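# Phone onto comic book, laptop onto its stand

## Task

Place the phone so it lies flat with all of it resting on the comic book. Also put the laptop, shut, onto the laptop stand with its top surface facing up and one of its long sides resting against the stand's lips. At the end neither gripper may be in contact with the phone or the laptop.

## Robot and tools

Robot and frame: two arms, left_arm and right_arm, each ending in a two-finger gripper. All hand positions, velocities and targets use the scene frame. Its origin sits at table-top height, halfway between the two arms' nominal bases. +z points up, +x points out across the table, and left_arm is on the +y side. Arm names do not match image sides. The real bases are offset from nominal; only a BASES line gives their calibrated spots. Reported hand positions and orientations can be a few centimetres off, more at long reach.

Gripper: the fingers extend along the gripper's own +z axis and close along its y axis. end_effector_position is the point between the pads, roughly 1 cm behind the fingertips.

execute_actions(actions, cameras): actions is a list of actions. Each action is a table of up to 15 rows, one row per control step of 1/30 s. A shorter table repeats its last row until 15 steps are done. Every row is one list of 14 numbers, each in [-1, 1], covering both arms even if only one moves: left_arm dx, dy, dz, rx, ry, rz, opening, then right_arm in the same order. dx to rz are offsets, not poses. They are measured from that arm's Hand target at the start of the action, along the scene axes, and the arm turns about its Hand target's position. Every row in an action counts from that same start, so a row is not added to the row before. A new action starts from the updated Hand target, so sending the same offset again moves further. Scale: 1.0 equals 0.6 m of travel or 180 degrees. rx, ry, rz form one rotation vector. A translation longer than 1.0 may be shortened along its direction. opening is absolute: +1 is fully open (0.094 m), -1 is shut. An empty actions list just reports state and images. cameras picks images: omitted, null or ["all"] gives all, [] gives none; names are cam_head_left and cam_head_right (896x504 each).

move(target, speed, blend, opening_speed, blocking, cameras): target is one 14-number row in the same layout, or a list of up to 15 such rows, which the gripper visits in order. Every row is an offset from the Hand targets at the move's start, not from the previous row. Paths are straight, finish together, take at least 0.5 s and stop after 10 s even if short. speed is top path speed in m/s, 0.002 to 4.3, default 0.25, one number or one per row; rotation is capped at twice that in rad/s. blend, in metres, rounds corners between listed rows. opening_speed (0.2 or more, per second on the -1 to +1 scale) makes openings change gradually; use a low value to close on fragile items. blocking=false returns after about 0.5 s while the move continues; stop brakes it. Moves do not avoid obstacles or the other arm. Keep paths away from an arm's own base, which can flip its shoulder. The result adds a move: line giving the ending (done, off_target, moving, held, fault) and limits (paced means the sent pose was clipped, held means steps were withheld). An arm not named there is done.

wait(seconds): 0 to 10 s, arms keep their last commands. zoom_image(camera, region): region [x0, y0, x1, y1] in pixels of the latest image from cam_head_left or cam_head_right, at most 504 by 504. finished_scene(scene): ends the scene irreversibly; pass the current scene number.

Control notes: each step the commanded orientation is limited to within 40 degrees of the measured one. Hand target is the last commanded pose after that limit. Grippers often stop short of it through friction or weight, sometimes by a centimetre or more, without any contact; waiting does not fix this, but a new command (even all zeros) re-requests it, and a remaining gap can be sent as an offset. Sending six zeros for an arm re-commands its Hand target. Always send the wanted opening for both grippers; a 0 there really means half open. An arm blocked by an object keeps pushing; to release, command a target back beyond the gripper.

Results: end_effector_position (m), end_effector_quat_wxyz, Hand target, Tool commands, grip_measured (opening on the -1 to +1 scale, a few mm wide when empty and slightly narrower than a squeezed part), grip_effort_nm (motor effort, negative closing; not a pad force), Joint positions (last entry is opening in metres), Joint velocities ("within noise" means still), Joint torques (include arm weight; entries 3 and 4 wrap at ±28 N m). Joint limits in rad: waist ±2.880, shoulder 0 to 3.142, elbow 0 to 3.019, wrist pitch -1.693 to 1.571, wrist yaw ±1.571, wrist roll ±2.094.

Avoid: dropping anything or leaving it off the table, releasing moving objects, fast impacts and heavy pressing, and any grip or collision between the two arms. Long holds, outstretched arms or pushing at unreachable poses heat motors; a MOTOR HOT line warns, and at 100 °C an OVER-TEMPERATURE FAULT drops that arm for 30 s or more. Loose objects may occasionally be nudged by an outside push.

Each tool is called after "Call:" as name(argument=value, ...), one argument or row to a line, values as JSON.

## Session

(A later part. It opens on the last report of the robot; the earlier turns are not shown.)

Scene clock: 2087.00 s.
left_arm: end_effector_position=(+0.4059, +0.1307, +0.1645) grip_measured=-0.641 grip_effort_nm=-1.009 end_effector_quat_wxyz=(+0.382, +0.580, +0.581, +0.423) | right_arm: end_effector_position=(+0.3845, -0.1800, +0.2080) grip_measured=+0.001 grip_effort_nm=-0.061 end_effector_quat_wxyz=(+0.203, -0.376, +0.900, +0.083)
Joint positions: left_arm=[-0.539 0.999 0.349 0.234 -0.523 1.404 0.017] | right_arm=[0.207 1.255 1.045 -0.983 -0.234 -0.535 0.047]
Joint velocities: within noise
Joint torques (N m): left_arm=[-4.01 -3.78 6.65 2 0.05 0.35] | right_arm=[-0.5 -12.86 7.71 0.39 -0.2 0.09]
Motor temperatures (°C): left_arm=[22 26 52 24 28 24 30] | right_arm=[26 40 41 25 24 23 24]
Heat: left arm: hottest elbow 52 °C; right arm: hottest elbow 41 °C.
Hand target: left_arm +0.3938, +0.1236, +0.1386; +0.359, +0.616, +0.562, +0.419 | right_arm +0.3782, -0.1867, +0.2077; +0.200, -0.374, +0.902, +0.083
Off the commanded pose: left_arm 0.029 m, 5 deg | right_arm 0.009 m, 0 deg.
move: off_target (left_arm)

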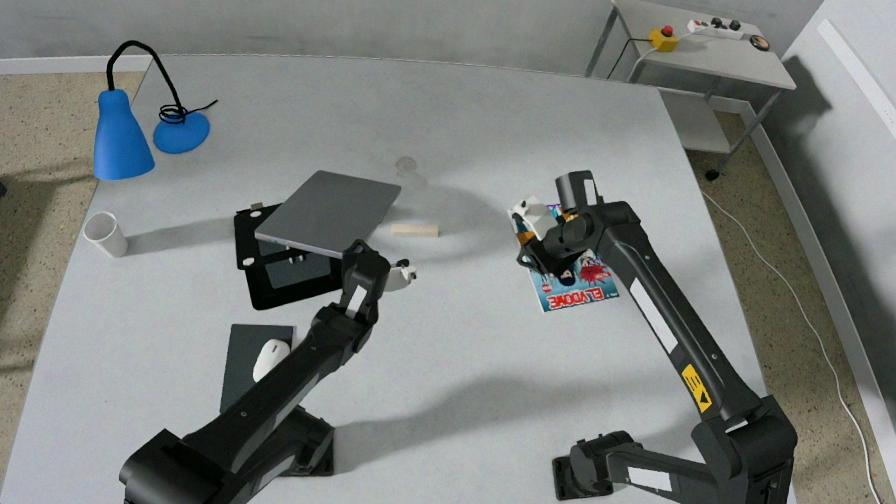

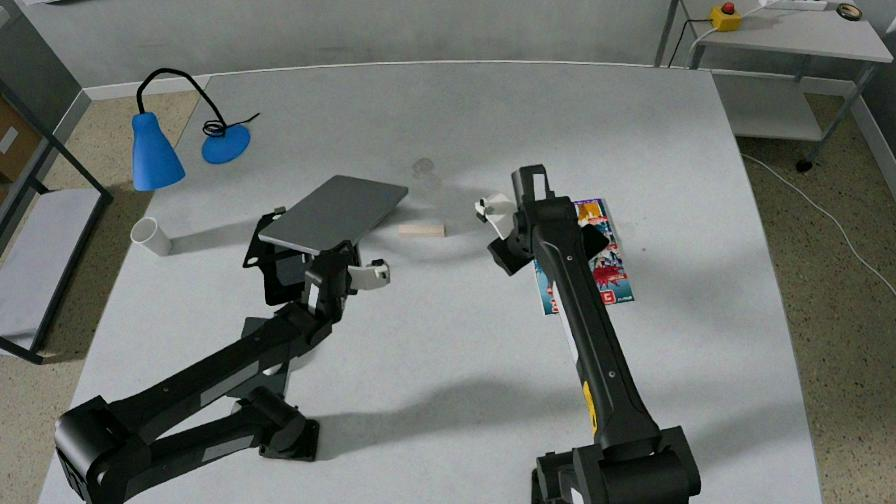

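Call:
move(
  target=[
    [0.015,0.01,-0.02,0,0,0.0,-0.95,0,0,0,0,0,0,0.0],
    [0.015,0.01,-0.02,0,0,0,-0.3,0,0,0,0,0,0,0.0],
    [0.015,0.01,-0.02,0,0,0,0.1,0,0,0,0,0,0,0.0],
  ],
  speed=0.06,
  opening_speed=0.3,
)

Call:
zoom_image(
  camera="cam_head_left",
  region=[210, 130, 450, 310],
)

Call:
zoom_image(
  camera="cam_head_right",
  region=[210, 130, 450, 310],
)

Scene clock: 2118.83 s.
left_arm: end_effector_position=(+0.4114, +0.1266, +0.1501) grip_measured=+0.097 grip_effort_nm=0.110 end_effector_quat_wxyz=(+0.383, +0.597, +0.561, +0.427) | right_arm: end_effector_position=(+0.3845, -0.1800, +0.2080) grip_measured=+0.001 grip_effort_nm=-0.066 end_effector_quat_wxyz=(+0.203, -0.376, +0.900, +0.083)
Joint positions: left_arm=[-0.528 1.07 0.33 0.341 -0.488 1.462 0.052] | right_arm=[0.207 1.255 1.045 -0.983 -0.234 -0.535 0.047]
Joint velocities: within noise
Joint torques (N m): left_arm=[-1.55 -4.07 7.3 1.37 -0.11 0.03] | right_arm=[-0.38 -12.86 7.69 0.39 -0.19 0.09]
Motor temperatures (°C): left_arm=[22 26 46 24 28 24 30] | right_arm=[26 39 41 25 24 23 24]
Heat: left arm: hottest elbow 46 °C; right arm: hottest elbow 41 °C.
Hand target: left_arm +0.4029, +0.1296, +0.1268; +0.359, +0.616, +0.562, +0.419 | right_arm +0.3782, -0.1867, +0.2077; +0.200, -0.374, +0.902, +0.083
Off the commanded pose: left_arm 0.025 m, 4 deg | right_arm 0.009 m, 0 deg.
move: off_target (left_arm); target 2's new opening was sent with left_arm's hand 0.035 m and 5 deg from that target; target 3's new opening was sent with left_arm's hand 0.034 m and 5 deg from that target

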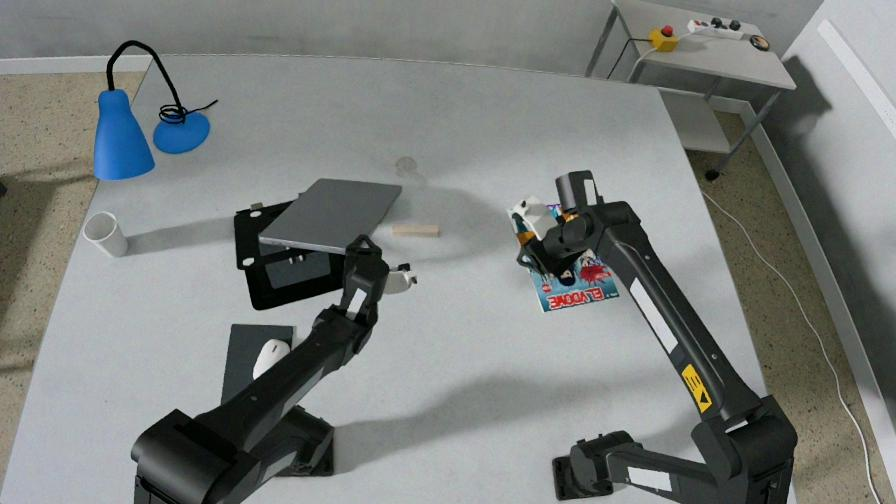

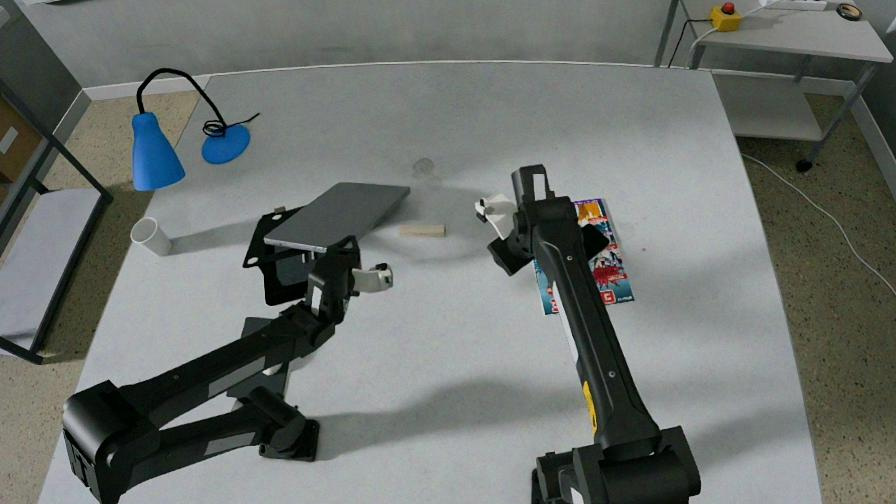

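Scaled by 2.100.

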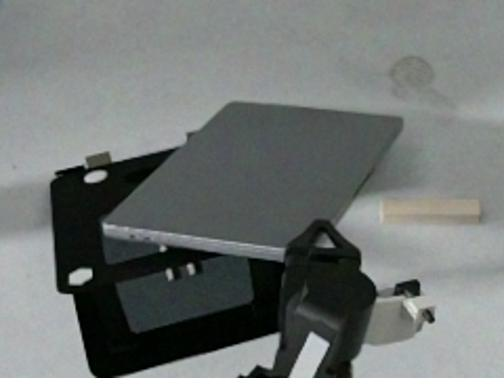

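Scaled by 2.100.

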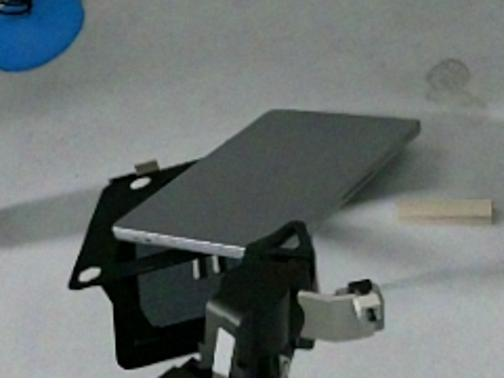

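Call:
move(
  target=[
    [-0.122,-0.005,0.09,0,0,0.0,0.1,0,0,0,0,0,0,0.0],
    [-0.072,-0.133,0.138,0.0493,-0.0274,0.1878,0.3,0,-0.1,0.1,0,0,0,0.0],
    [0.11,-0.135,0.055,0.0493,-0.0274,0.1878,0.3,0,-0.1,0.1,0,0,0,0.0],
  ],
  speed=[0.08,0.15,0.12],
)

Call:
zoom_image(
  camera="cam_head_left",
  region=[230, 130, 450, 310],
)

Call:
zoom_image(
  camera="cam_head_right",
  region=[240, 130, 460, 310],
)

Scene clock: 2148.93 s.
left_arm: end_effector_position=(+0.4610, +0.0484, +0.1507) grip_measured=+0.298 grip_effort_nm=0.129 end_effector_quat_wxyz=(+0.188, +0.445, +0.661, +0.575) | right_arm: end_effector_position=(+0.3626, -0.2424, +0.2339) grip_measured=+0.001 grip_effort_nm=-0.061 end_effector_quat_wxyz=(+0.168, -0.373, +0.907, +0.095)
Joint positions: left_arm=[-0.807 1.588 0.896 -0.446 -1.27 0.727 0.061] | right_arm=[0.041 1.214 1.097 -1.192 -0.29 -0.696 0.047]
Joint velocities: within noise
Joint torques (N m): left_arm=[-0.32 -14.21 9.96 1.46 -0.45 0.03] | right_arm=[-0.44 -11.63 13.44 0.23 -0.25 0.08]
Motor temperatures (°C): left_arm=[22 26 45 24 27 24 29] | right_arm=[26 38 43 25 24 23 24]
Heat: left arm: hottest elbow 45 °C; right arm: hottest elbow 43 °C.
Hand target: left_arm +0.4688, +0.0486, +0.1596; +0.197, +0.433, +0.667, +0.573 | right_arm +0.3782, -0.2466, +0.2677; +0.200, -0.374, +0.902, +0.083
Off the commanded pose: left_arm 0.012 m, 2 deg | right_arm 0.037 m, 4 deg.
move: off_target (left_arm, right_arm); target 2's new opening was sent with left_arm's hand 0.026 m and 3 deg from that target

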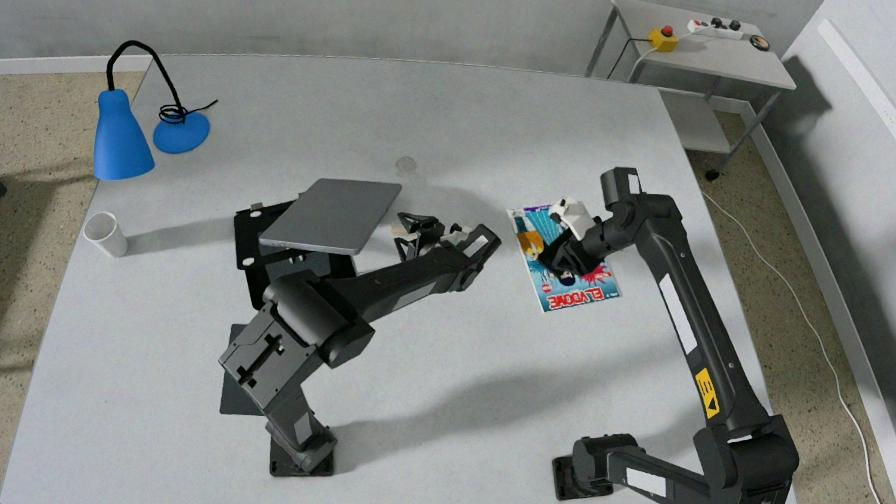

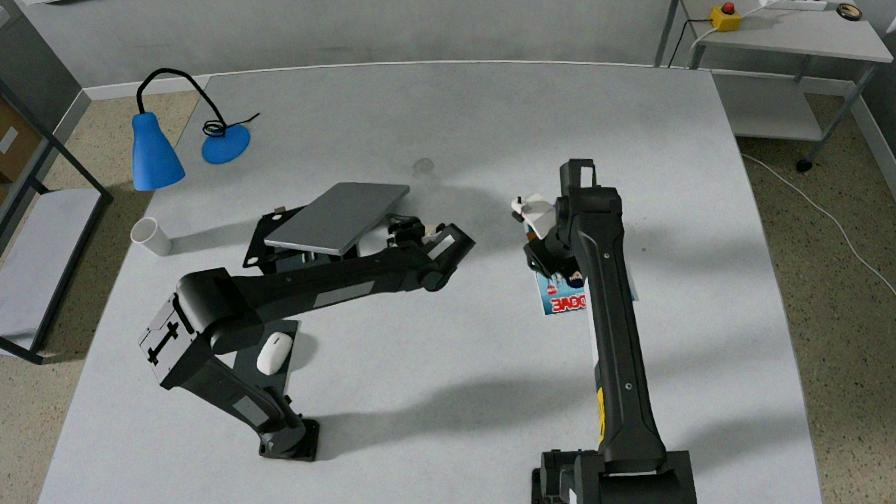

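Scaled by 2.291.

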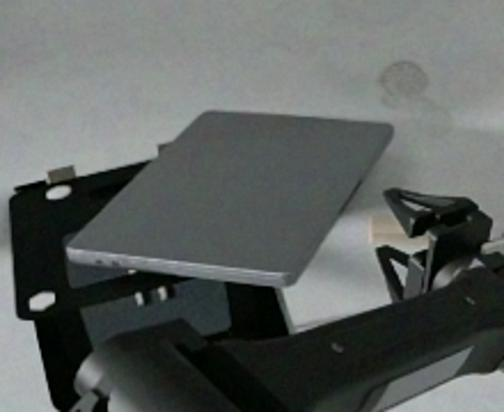

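Scaled by 2.291.

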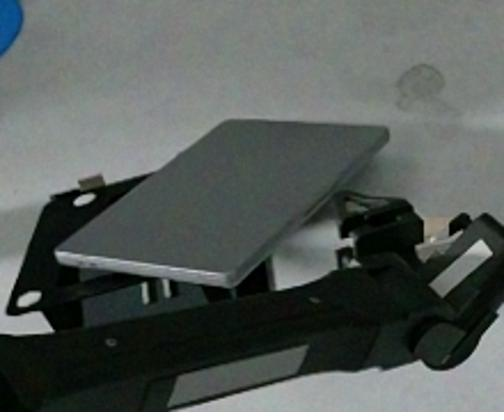

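Call:
move(
  target=[
    [0,0,-0.045,0,0,0,0.3,0,0,0,0,0,0,0.0],
    [0.1145,0.0915,-0.07,0,0,0,0.3,0,0,0,0,0,0,0.0],
  ],
  speed=0.06,
)

Call:
zoom_image(
  camera="cam_head_left",
  region=[230, 130, 450, 310],
)

Call:
zoom_image(
  camera="cam_head_right",
  region=[240, 130, 460, 310],
)

Scene clock: 2161.03 s.
left_arm: end_effector_position=(+0.5378, +0.0963, +0.1258) grip_measured=+0.298 grip_effort_nm=0.125 end_effector_quat_wxyz=(+0.204, +0.432, +0.667, +0.571) | right_arm: end_effector_position=(+0.3626, -0.2424, +0.2339) grip_measured=+0.001 grip_effort_nm=-0.066 end_effector_quat_wxyz=(+0.168, -0.373, +0.907, +0.095)
Joint positions: left_arm=[-0.61 1.686 0.862 0.132 -1.144 1.157 0.061] | right_arm=[0.041 1.214 1.097 -1.192 -0.29 -0.696 0.047]
Joint velocities: within noise
Joint torques (N m): left_arm=[-0.44 -13.39 7.32 2.15 -0.23 0.03] | right_arm=[-0.44 -11.63 13.44 0.23 -0.25 0.09]
Motor temperatures (°C): left_arm=[22 27 45 24 27 24 29] | right_arm=[26 38 47 25 24 23 24]
Heat: left arm: hottest elbow 45 °C; right arm: hottest elbow 47 °C.
Hand target: left_arm +0.5377, +0.1035, +0.1177; +0.197, +0.433, +0.667, +0.573 | right_arm +0.3782, -0.2466, +0.2677; +0.200, -0.374, +0.902, +0.083
Off the commanded pose: left_arm 0.011 m, 1 deg | right_arm 0.037 m, 4 deg.
move: off_target (left_arm, right_arm)

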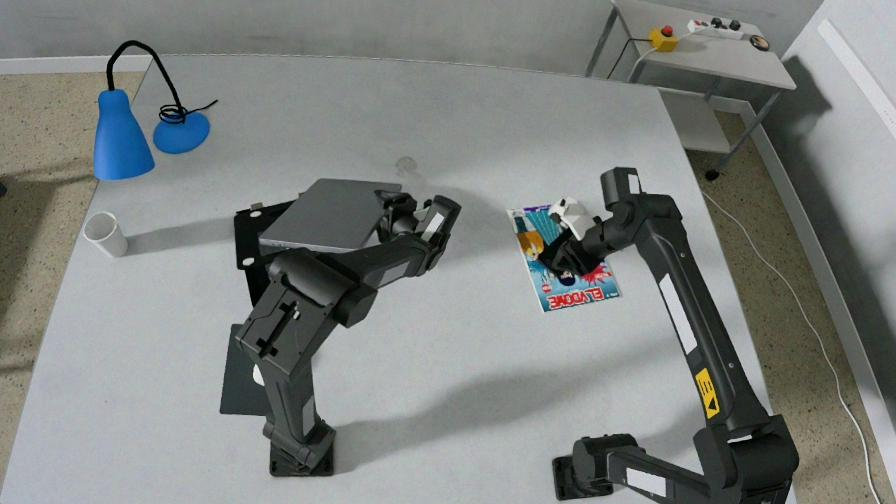

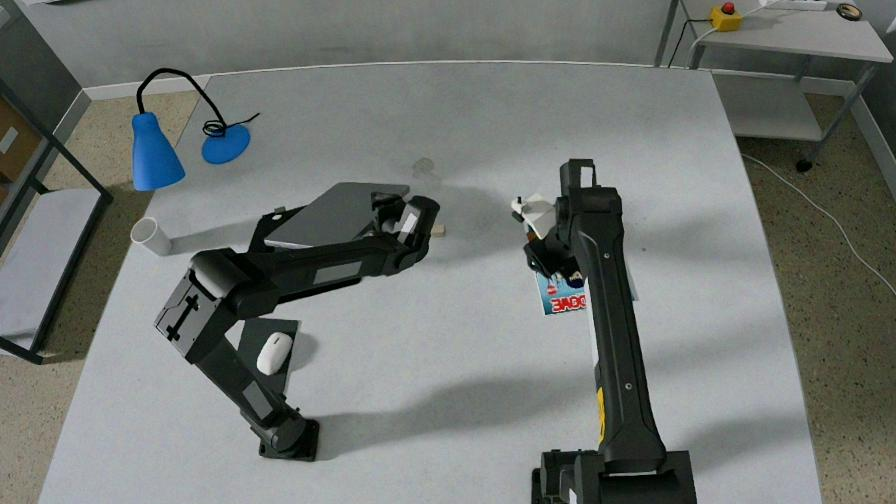

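Scaled by 2.291.

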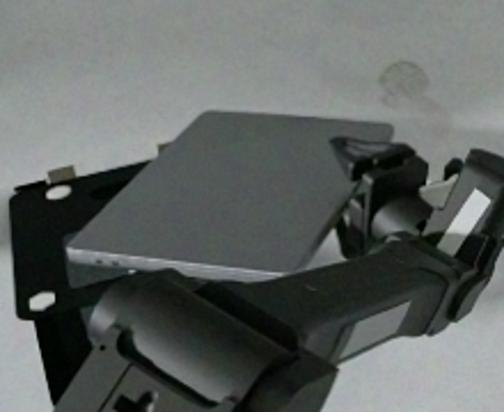

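Scaled by 2.291.

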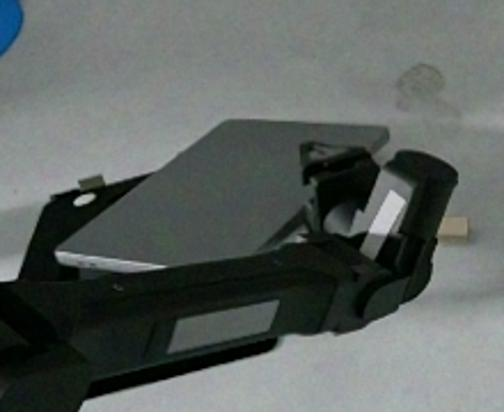

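Call:
move(
  target=[
    [-0.03,0.012,-0.025,0,0,0,0.3,0,0,0,0,0,0,0.0],
    [-0.03,0.012,-0.025,0,0,0,-0.95,0,0,0,0,0,0,0.0],
  ],
  speed=0.06,
  opening_speed=0.5,
)

Call:
zoom_image(
  camera="cam_head_left",
  region=[230, 130, 450, 310],
)

Call:
zoom_image(
  camera="cam_head_right",
  region=[240, 130, 460, 310],
)

Scene clock: 2168.50 s.
left_arm: end_effector_position=(+0.5226, +0.1046, +0.1032) grip_measured=-0.614 grip_effort_nm=-0.989 end_effector_quat_wxyz=(+0.183, +0.465, +0.652, +0.570) | right_arm: end_effector_position=(+0.3626, -0.2424, +0.2339) grip_measured=+0.001 grip_effort_nm=-0.061 end_effector_quat_wxyz=(+0.168, -0.373, +0.907, +0.095)
Joint positions: left_arm=[-0.61 1.693 0.798 0.184 -1.123 1.22 0.018] | right_arm=[0.041 1.214 1.097 -1.192 -0.29 -0.696 0.047]
Joint velocities: within noise
Joint torques (N m): left_arm=[-0.91 -14.39 6.57 2.21 -1.31 -0.65] | right_arm=[-0.38 -11.69 13.44 0.18 -0.25 0.08]
Motor temperatures (°C): left_arm=[22 27 44 24 28 24 29] | right_arm=[26 37 48 25 24 23 24]
Heat: left arm: hottest elbow 44 °C; right arm: hottest elbow 48 °C.
Hand target: left_arm +0.5197, +0.1107, +0.1027; +0.197, +0.433, +0.667, +0.573 | right_arm +0.3782, -0.2466, +0.2677; +0.200, -0.374, +0.902, +0.083
Off the commanded pose: left_arm 0.007 m, 4 deg | right_arm 0.037 m, 4 deg.
move: off_target (left_arm, right_arm)

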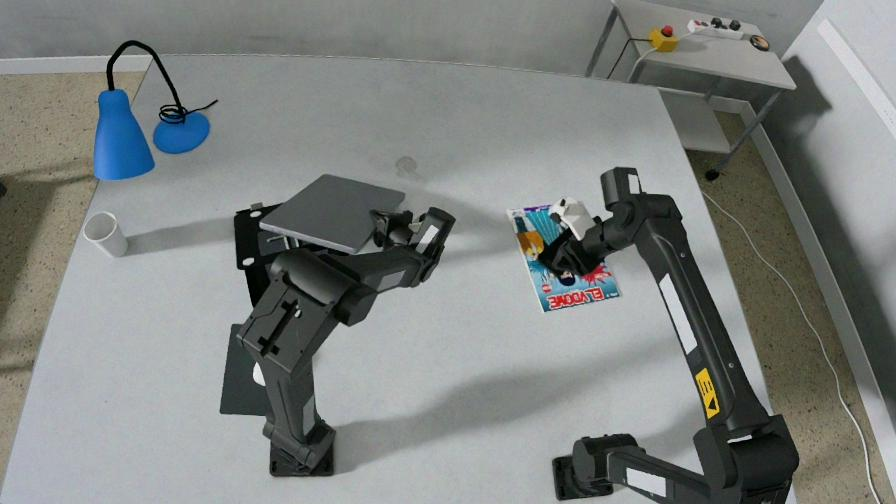

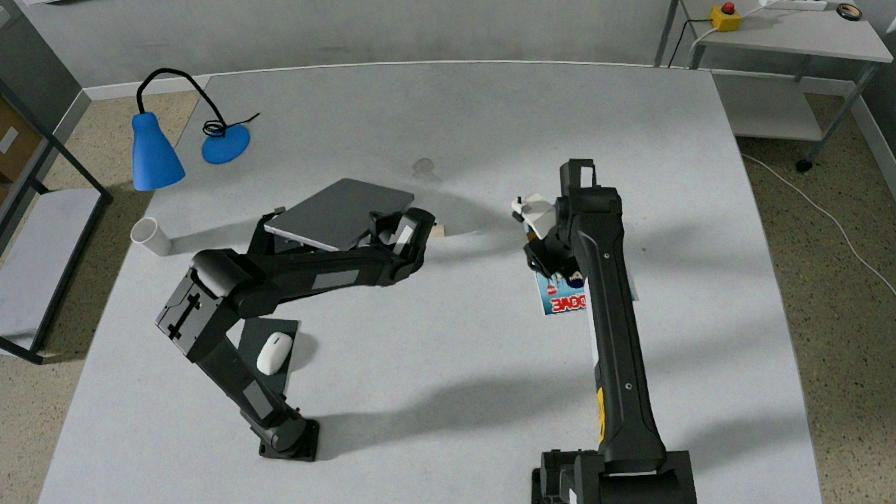

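Scaled by 2.291.

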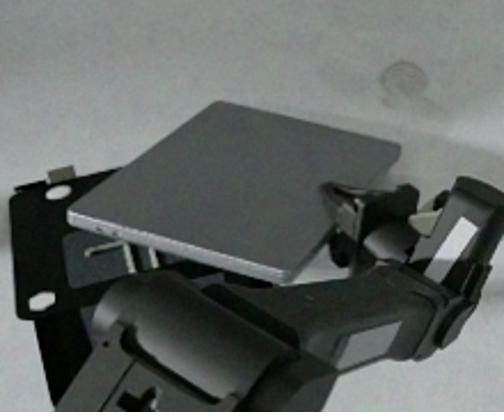

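Scaled by 2.291.

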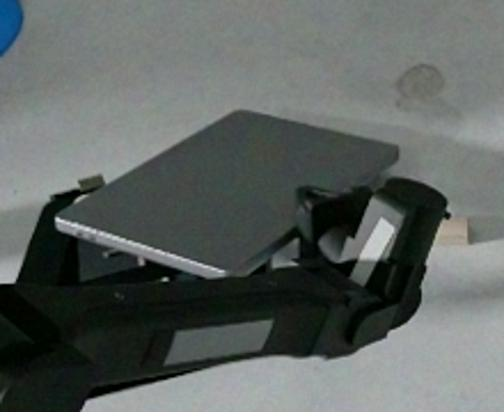

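Call:
move(
  target=[0.0,0.0,0.2,0,0,0,-0.95,0,0,0,0,0,0,0.0],
  speed=0.08,
)

Call:
zoom_image(
  camera="cam_head_left",
  region=[210, 110, 450, 310],
)

Call:
zoom_image(
  camera="cam_head_right",
  region=[220, 110, 460, 310],
)

Scene clock: 2173.17 s.
left_arm: end_effector_position=(+0.4920, +0.1220, +0.1309) grip_measured=-0.628 grip_effort_nm=-1.009 end_effector_quat_wxyz=(+0.141, +0.488, +0.668, +0.545) | right_arm: end_effector_position=(+0.3626, -0.2424, +0.2339) grip_measured=+0.001 grip_effort_nm=-0.061 end_effector_quat_wxyz=(+0.168, -0.373, +0.907, +0.095)
Joint positions: left_arm=[-0.61 1.54 0.798 -0.183 -1.093 1.083 0.017] | right_arm=[0.041 1.214 1.097 -1.192 -0.29 -0.696 0.047]
Joint velocities: within noise
Joint torques (N m): left_arm=[-1.79 -21.36 17.16 1.32 -2.63 0.44] | right_arm=[-0.44 -11.63 13.42 0.21 -0.24 0.08]
Motor temperatures (°C): left_arm=[22 27 44 24 29 24 29] | right_arm=[26 37 49 25 24 23 24]
Heat: left arm: hottest elbow 44 °C; right arm: hottest elbow 49 °C.
Hand target: left_arm +0.5197, +0.1107, +0.2226; +0.197, +0.433, +0.667, +0.573 | right_arm +0.3782, -0.2466, +0.2677; +0.200, -0.374, +0.902, +0.083
Off the commanded pose: left_arm 0.097 m, 10 deg | right_arm 0.037 m, 4 deg.
move: off_target (left_arm, right_arm)

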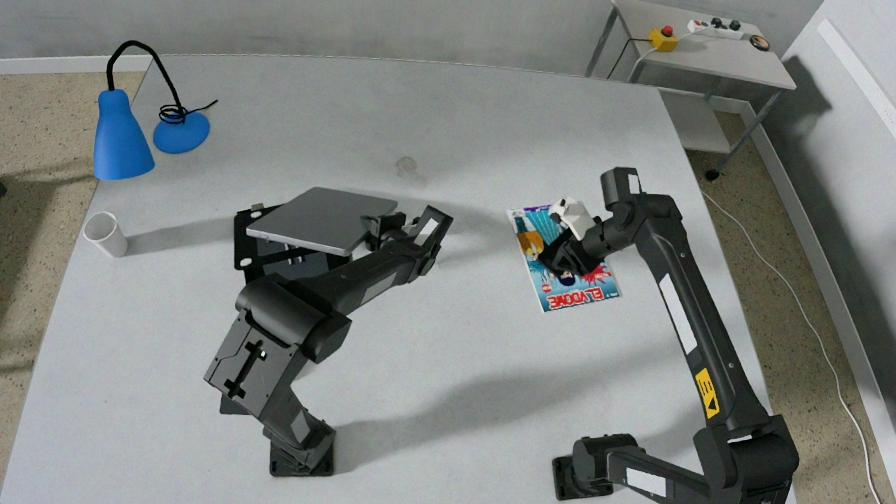

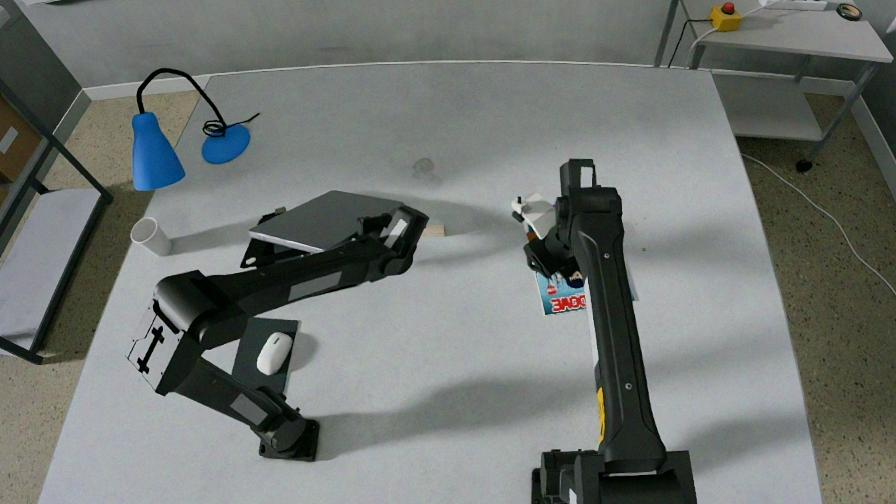

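Scaled by 2.100.

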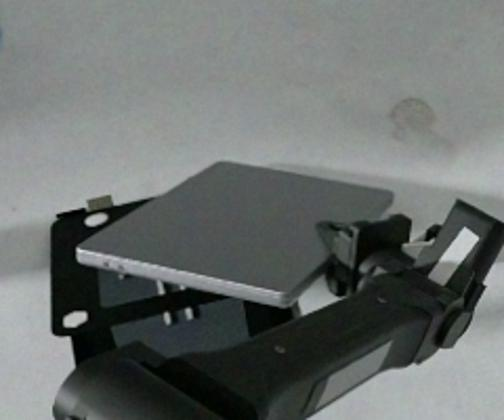

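Scaled by 2.100.

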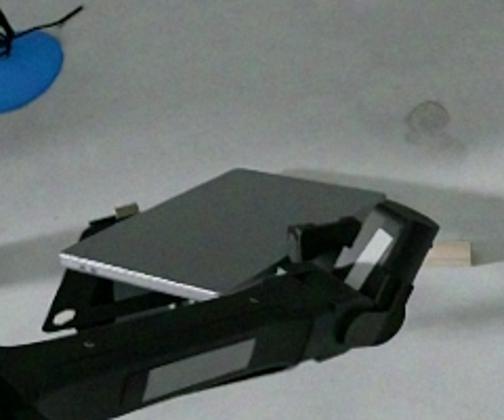

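Call:
move(
  target=[-0.02,-0.02,0.2,0,0,0,-0.95,0,0,0,0,0,0,0.0],
  speed=0.1,
)

Call:
zoom_image(
  camera="cam_head_left",
  region=[210, 110, 450, 310],
)

Call:
zoom_image(
  camera="cam_head_right",
  region=[220, 110, 460, 310],
)

Scene clock: 2178.77 s.
left_arm: end_effector_position=(+0.4740, +0.1229, +0.2232) grip_measured=-0.629 grip_effort_nm=-1.009 end_effector_quat_wxyz=(+0.117, +0.496, +0.667, +0.543) | right_arm: end_effector_position=(+0.3626, -0.2424, +0.2339) grip_measured=+0.001 grip_effort_nm=-0.061 end_effector_quat_wxyz=(+0.168, -0.373, +0.907, +0.095)
Joint positions: left_arm=[-0.634 1.365 0.926 -0.6 -1.111 1.009 0.017] | right_arm=[0.041 1.214 1.097 -1.192 -0.29 -0.696 0.047]
Joint velocities: left_arm=[within noise] | right_arm=[-0.015 -0.044 0.002 0.002 0.066 -0.081 0]
Joint torques (N m): left_arm=[-2.37 -18.49 25.52 1.24 -3.11 0.49] | right_arm=[-0.44 -11.69 13.42 0.23 -0.24 0.08]
Motor temperatures (°C): left_arm=[22 27 46 24 32 24 29] | right_arm=[26 37 50 25 24 23 24]
Heat: left arm: hottest elbow 46 °C; right arm: hottest elbow 50 °C.
Hand target: left_arm +0.5076, +0.0988, +0.3427; +0.197, +0.433, +0.667, +0.573 | right_arm +0.3782, -0.2466, +0.2677; +0.200, -0.374, +0.902, +0.083
Off the commanded pose: left_arm 0.126 m, 12 deg | right_arm 0.037 m, 4 deg.
move: off_target (left_arm, right_arm)

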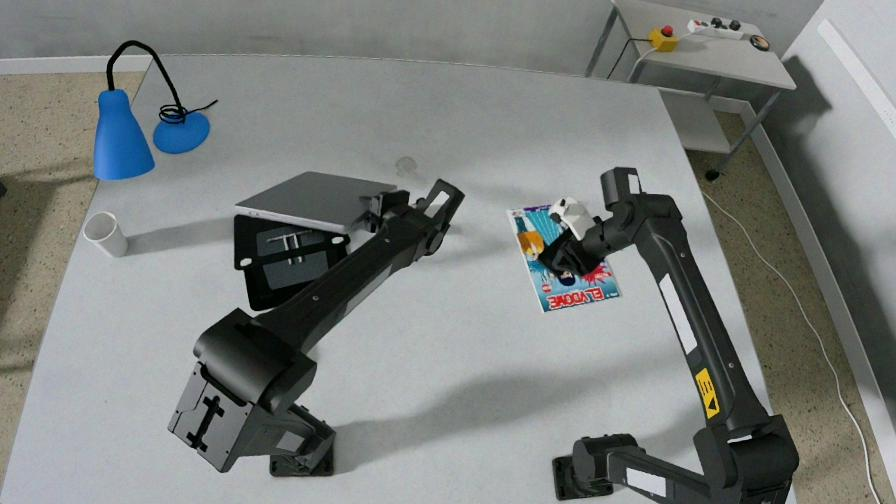

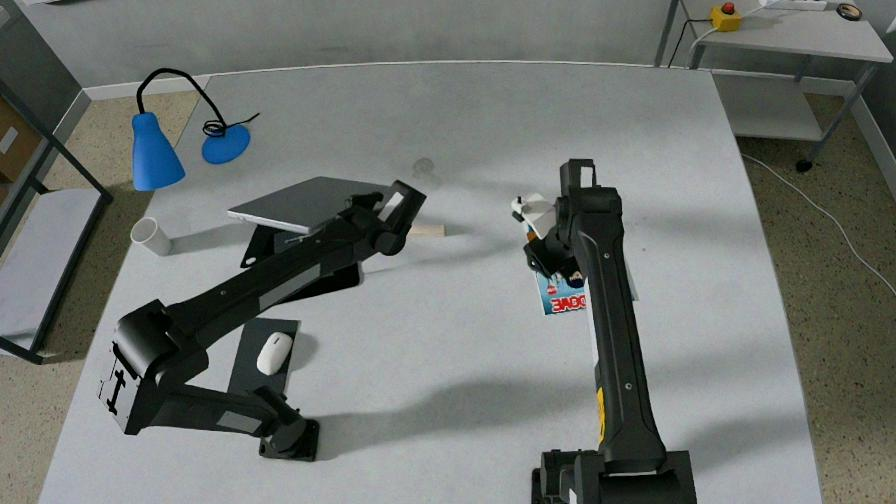

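Scaled by 2.100.

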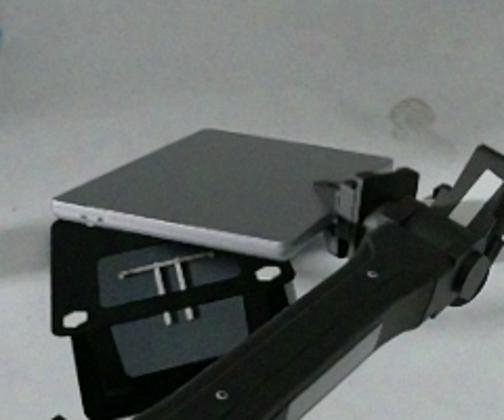

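Scaled by 2.100.

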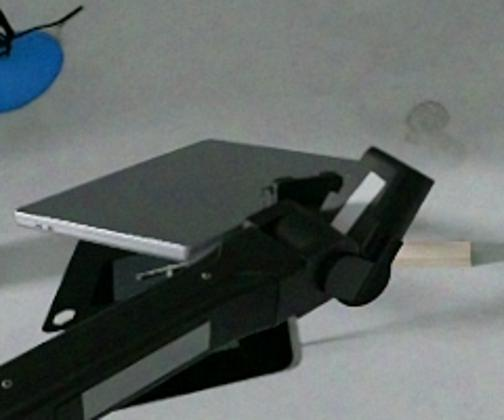

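Call:
move(
  target=[
    [0,0,0.09,0,0,0,-0.95,0,0,0,0,0,0,0.0],
    [-0.096,0.252,0.096,-0.1505,0.0086,-0.2008,-0.95,0,0,0,0,0,0,0.0],
  ],
  speed=0.1,
)

Call:
zoom_image(
  camera="cam_head_left",
  region=[180, 110, 420, 310],
)

Call:
zoom_image(
  camera="cam_head_right",
  region=[190, 110, 430, 310],
)

Scene clock: 2196.97 s.
left_arm: end_effector_position=(+0.4469, +0.2446, +0.3006) grip_measured=-0.628 grip_effort_nm=-1.009 end_effector_quat_wxyz=(+0.382, +0.579, +0.686, +0.221) | right_arm: end_effector_position=(+0.3626, -0.2424, +0.2339) grip_measured=+0.001 grip_effort_nm=-0.061 end_effector_quat_wxyz=(+0.168, -0.373, +0.907, +0.095)
Joint positions: left_arm=[0.063 0.913 0.861 -0.623 0.211 1.392 0.017] | right_arm=[0.041 1.214 1.097 -1.192 -0.29 -0.696 0.047]
Joint velocities: within noise
Joint torques (N m): left_arm=[-0.5 -14.97 18.67 3.96 0.26 0.48] | right_arm=[-0.44 -11.63 13.44 0.18 -0.25 0.08]
Motor temperatures (°C): left_arm=[22 28 56 24 38 24 30] | right_arm=[26 37 53 25 24 23 24]
Heat: left arm: hottest elbow 56 °C; right arm: hottest elbow 53 °C.
Hand target: left_arm +0.4500, +0.2499, +0.4002; +0.449, +0.567, +0.617, +0.309 | right_arm +0.3782, -0.2466, +0.2677; +0.200, -0.374, +0.902, +0.083
Off the commanded pose: left_arm 0.100 m, 15 deg | right_arm 0.037 m, 4 deg.
move: off_target (left_arm, right_arm)

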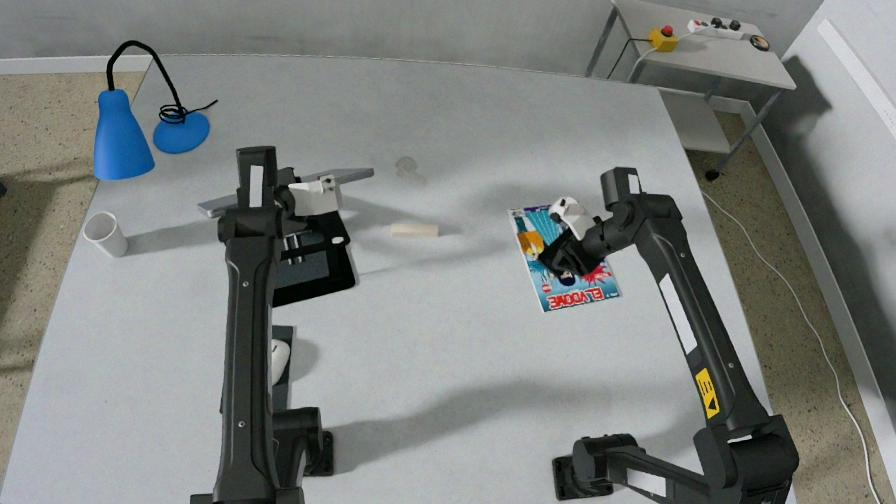

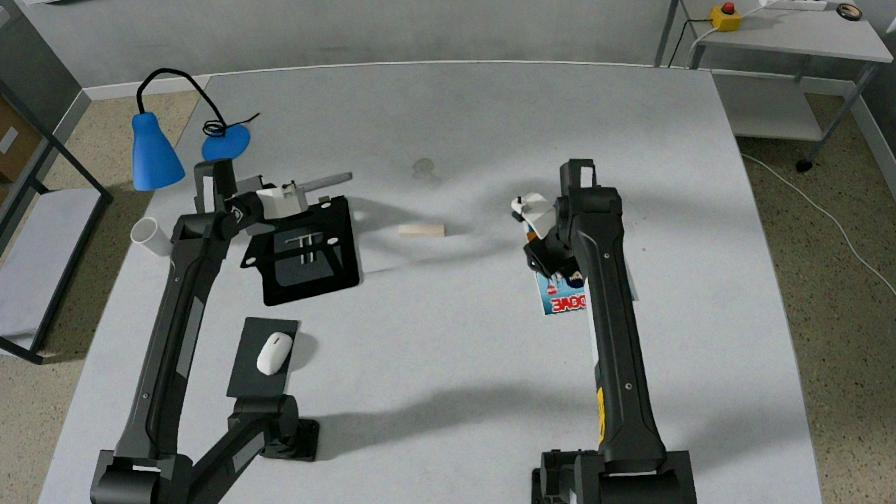

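Scaled by 2.100.

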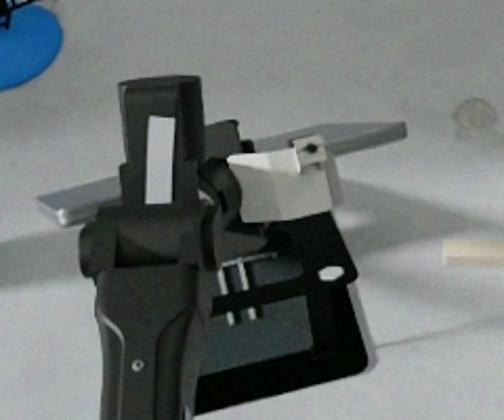

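Scaled by 2.100.

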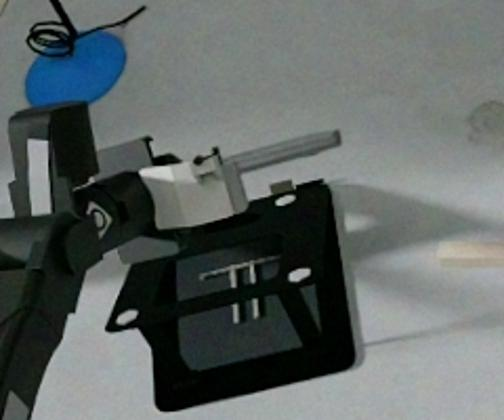

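Call:
move(
  target=[-0.12,0.02,-0.08,0.028,-0.072,0,-0.95,0,0,0,0,0,0,0.0],
  speed=0.1,
)

Call:
zoom_image(
  camera="cam_head_left",
  region=[180, 110, 420, 310],
)

Call:
zoom_image(
  camera="cam_head_right",
  region=[190, 110, 430, 310],
)

Scene clock: 2208.70 s.
left_arm: end_effector_position=(+0.3599, +0.2544, +0.2495) grip_measured=-0.628 grip_effort_nm=-1.009 end_effector_quat_wxyz=(+0.426, +0.569, +0.642, +0.288) | right_arm: end_effector_position=(+0.3626, -0.2424, +0.2339) grip_measured=+0.001 grip_effort_nm=-0.066 end_effector_quat_wxyz=(+0.168, -0.373, +0.907, +0.095)
Joint positions: left_arm=[0.147 0.554 0.499 -0.455 0.269 1.468 0.017] | right_arm=[0.041 1.214 1.097 -1.192 -0.29 -0.696 0.047]
Joint velocities: within noise
Joint torques (N m): left_arm=[-0.44 -7.77 19.21 6.61 0.32 0.56] | right_arm=[-0.5 -11.69 13.42 0.24 -0.24 0.08]
Motor temperatures (°C): left_arm=[22 28 54 24 34 24 30] | right_arm=[26 37 54 25 24 23 24]
Heat: left arm: hottest elbow 54 °C; right arm: hottest elbow 54 °C.
Hand target: left_arm +0.3780, +0.2619, +0.3524; +0.491, +0.548, +0.549, +0.398 | right_arm +0.3782, -0.2466, +0.2677; +0.200, -0.374, +0.902, +0.083
Off the commanded pose: left_arm 0.105 m, 18 deg | right_arm 0.037 m, 4 deg.
move: off_target (left_arm, right_arm)

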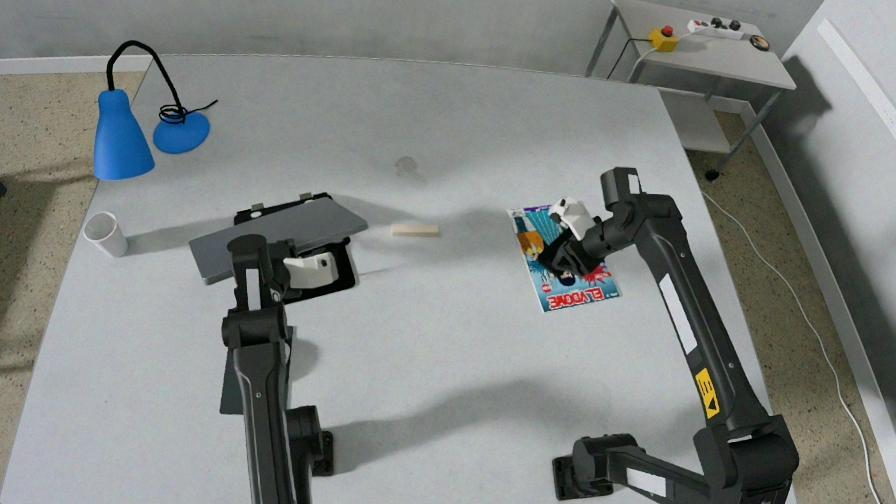

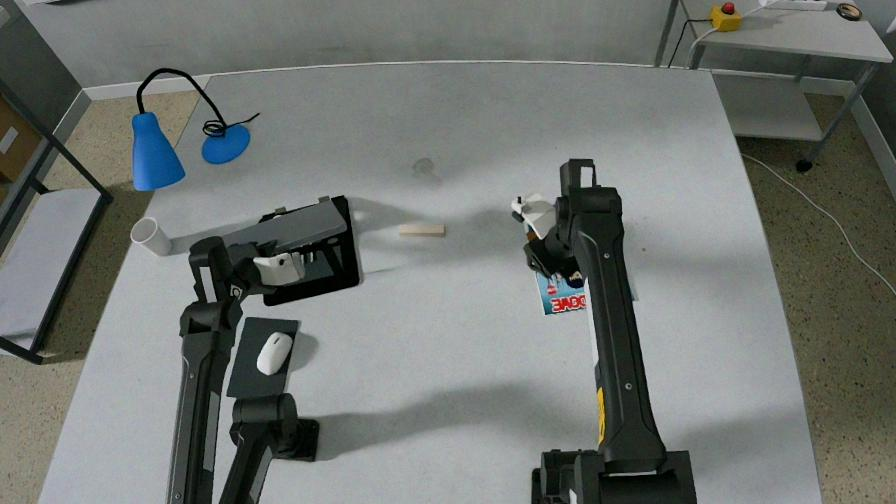

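Scaled by 2.100.

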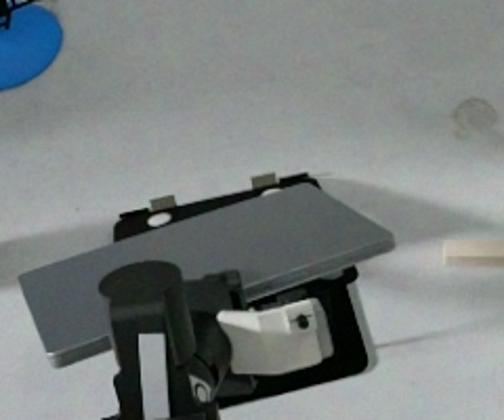

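Scaled by 2.100.

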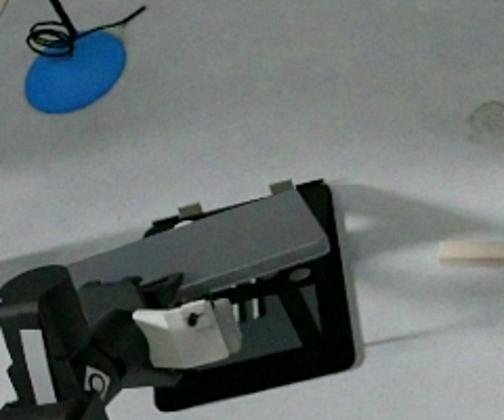

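Call:
move(
  target=[0.108,0.043,-0.10,0.006,-0.0155,-0.022,-0.95,0,0,0,0,0,0,0.0],
  speed=0.08,
)

Call:
zoom_image(
  camera="cam_head_left",
  region=[180, 110, 420, 310],
)

Call:
zoom_image(
  camera="cam_head_right",
  region=[190, 110, 430, 310],
)

Scene clock: 2221.40 s.
left_arm: end_effector_position=(+0.4153, +0.2776, +0.1970) grip_measured=-0.628 grip_effort_nm=-1.009 end_effector_quat_wxyz=(+0.463, +0.573, +0.611, +0.291) | right_arm: end_effector_position=(+0.3626, -0.2424, +0.2339) grip_measured=+0.001 grip_effort_nm=-0.066 end_effector_quat_wxyz=(+0.168, -0.373, +0.907, +0.095)
Joint positions: left_arm=[0.249 0.864 0.421 -0.014 0.428 1.515 0.017] | right_arm=[0.041 1.214 1.097 -1.192 -0.29 -0.696 0.047]
Joint velocities: within noise
Joint torques (N m): left_arm=[-0.73 -10.29 17.57 6.69 0.64 0.52] | right_arm=[-0.44 -11.63 13.42 0.21 -0.24 0.08]
Motor temperatures (°C): left_arm=[22 27 56 25 32 24 30] | right_arm=[26 37 55 25 24 23 24]
Heat: left arm: hottest elbow 56 °C; right arm: hottest elbow 55 °C.
Hand target: left_arm +0.4428, +0.2877, +0.2921; +0.512, +0.561, +0.514, +0.399 | right_arm +0.3782, -0.2466, +0.2677; +0.200, -0.374, +0.902, +0.083
Off the commanded pose: left_arm 0.100 m, 18 deg | right_arm 0.037 m, 4 deg.
move: off_target (left_arm, right_arm)

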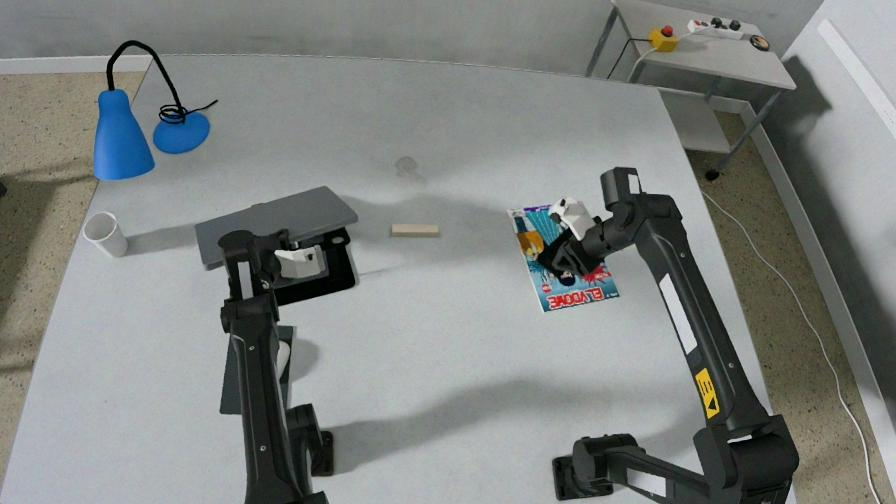

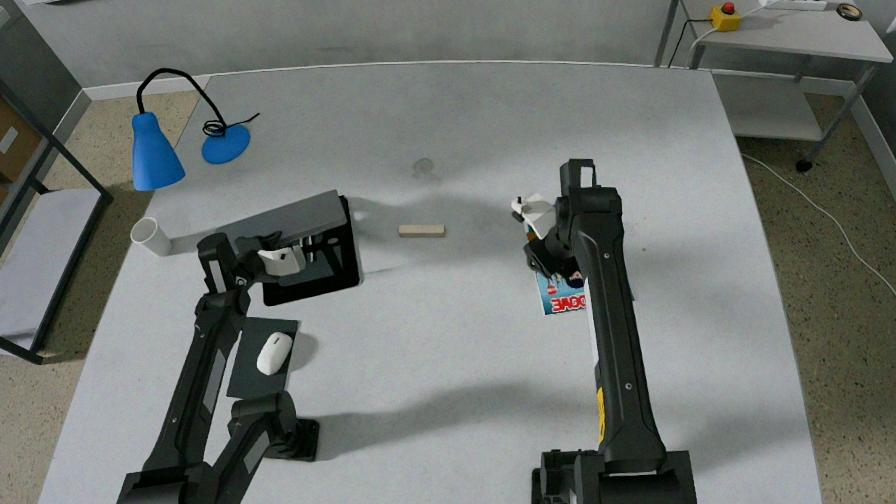

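Scaled by 2.100.

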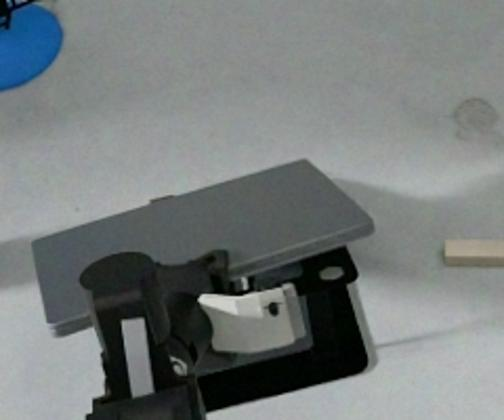

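Scaled by 2.100.

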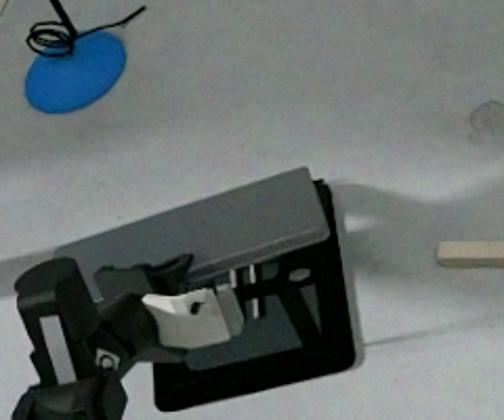

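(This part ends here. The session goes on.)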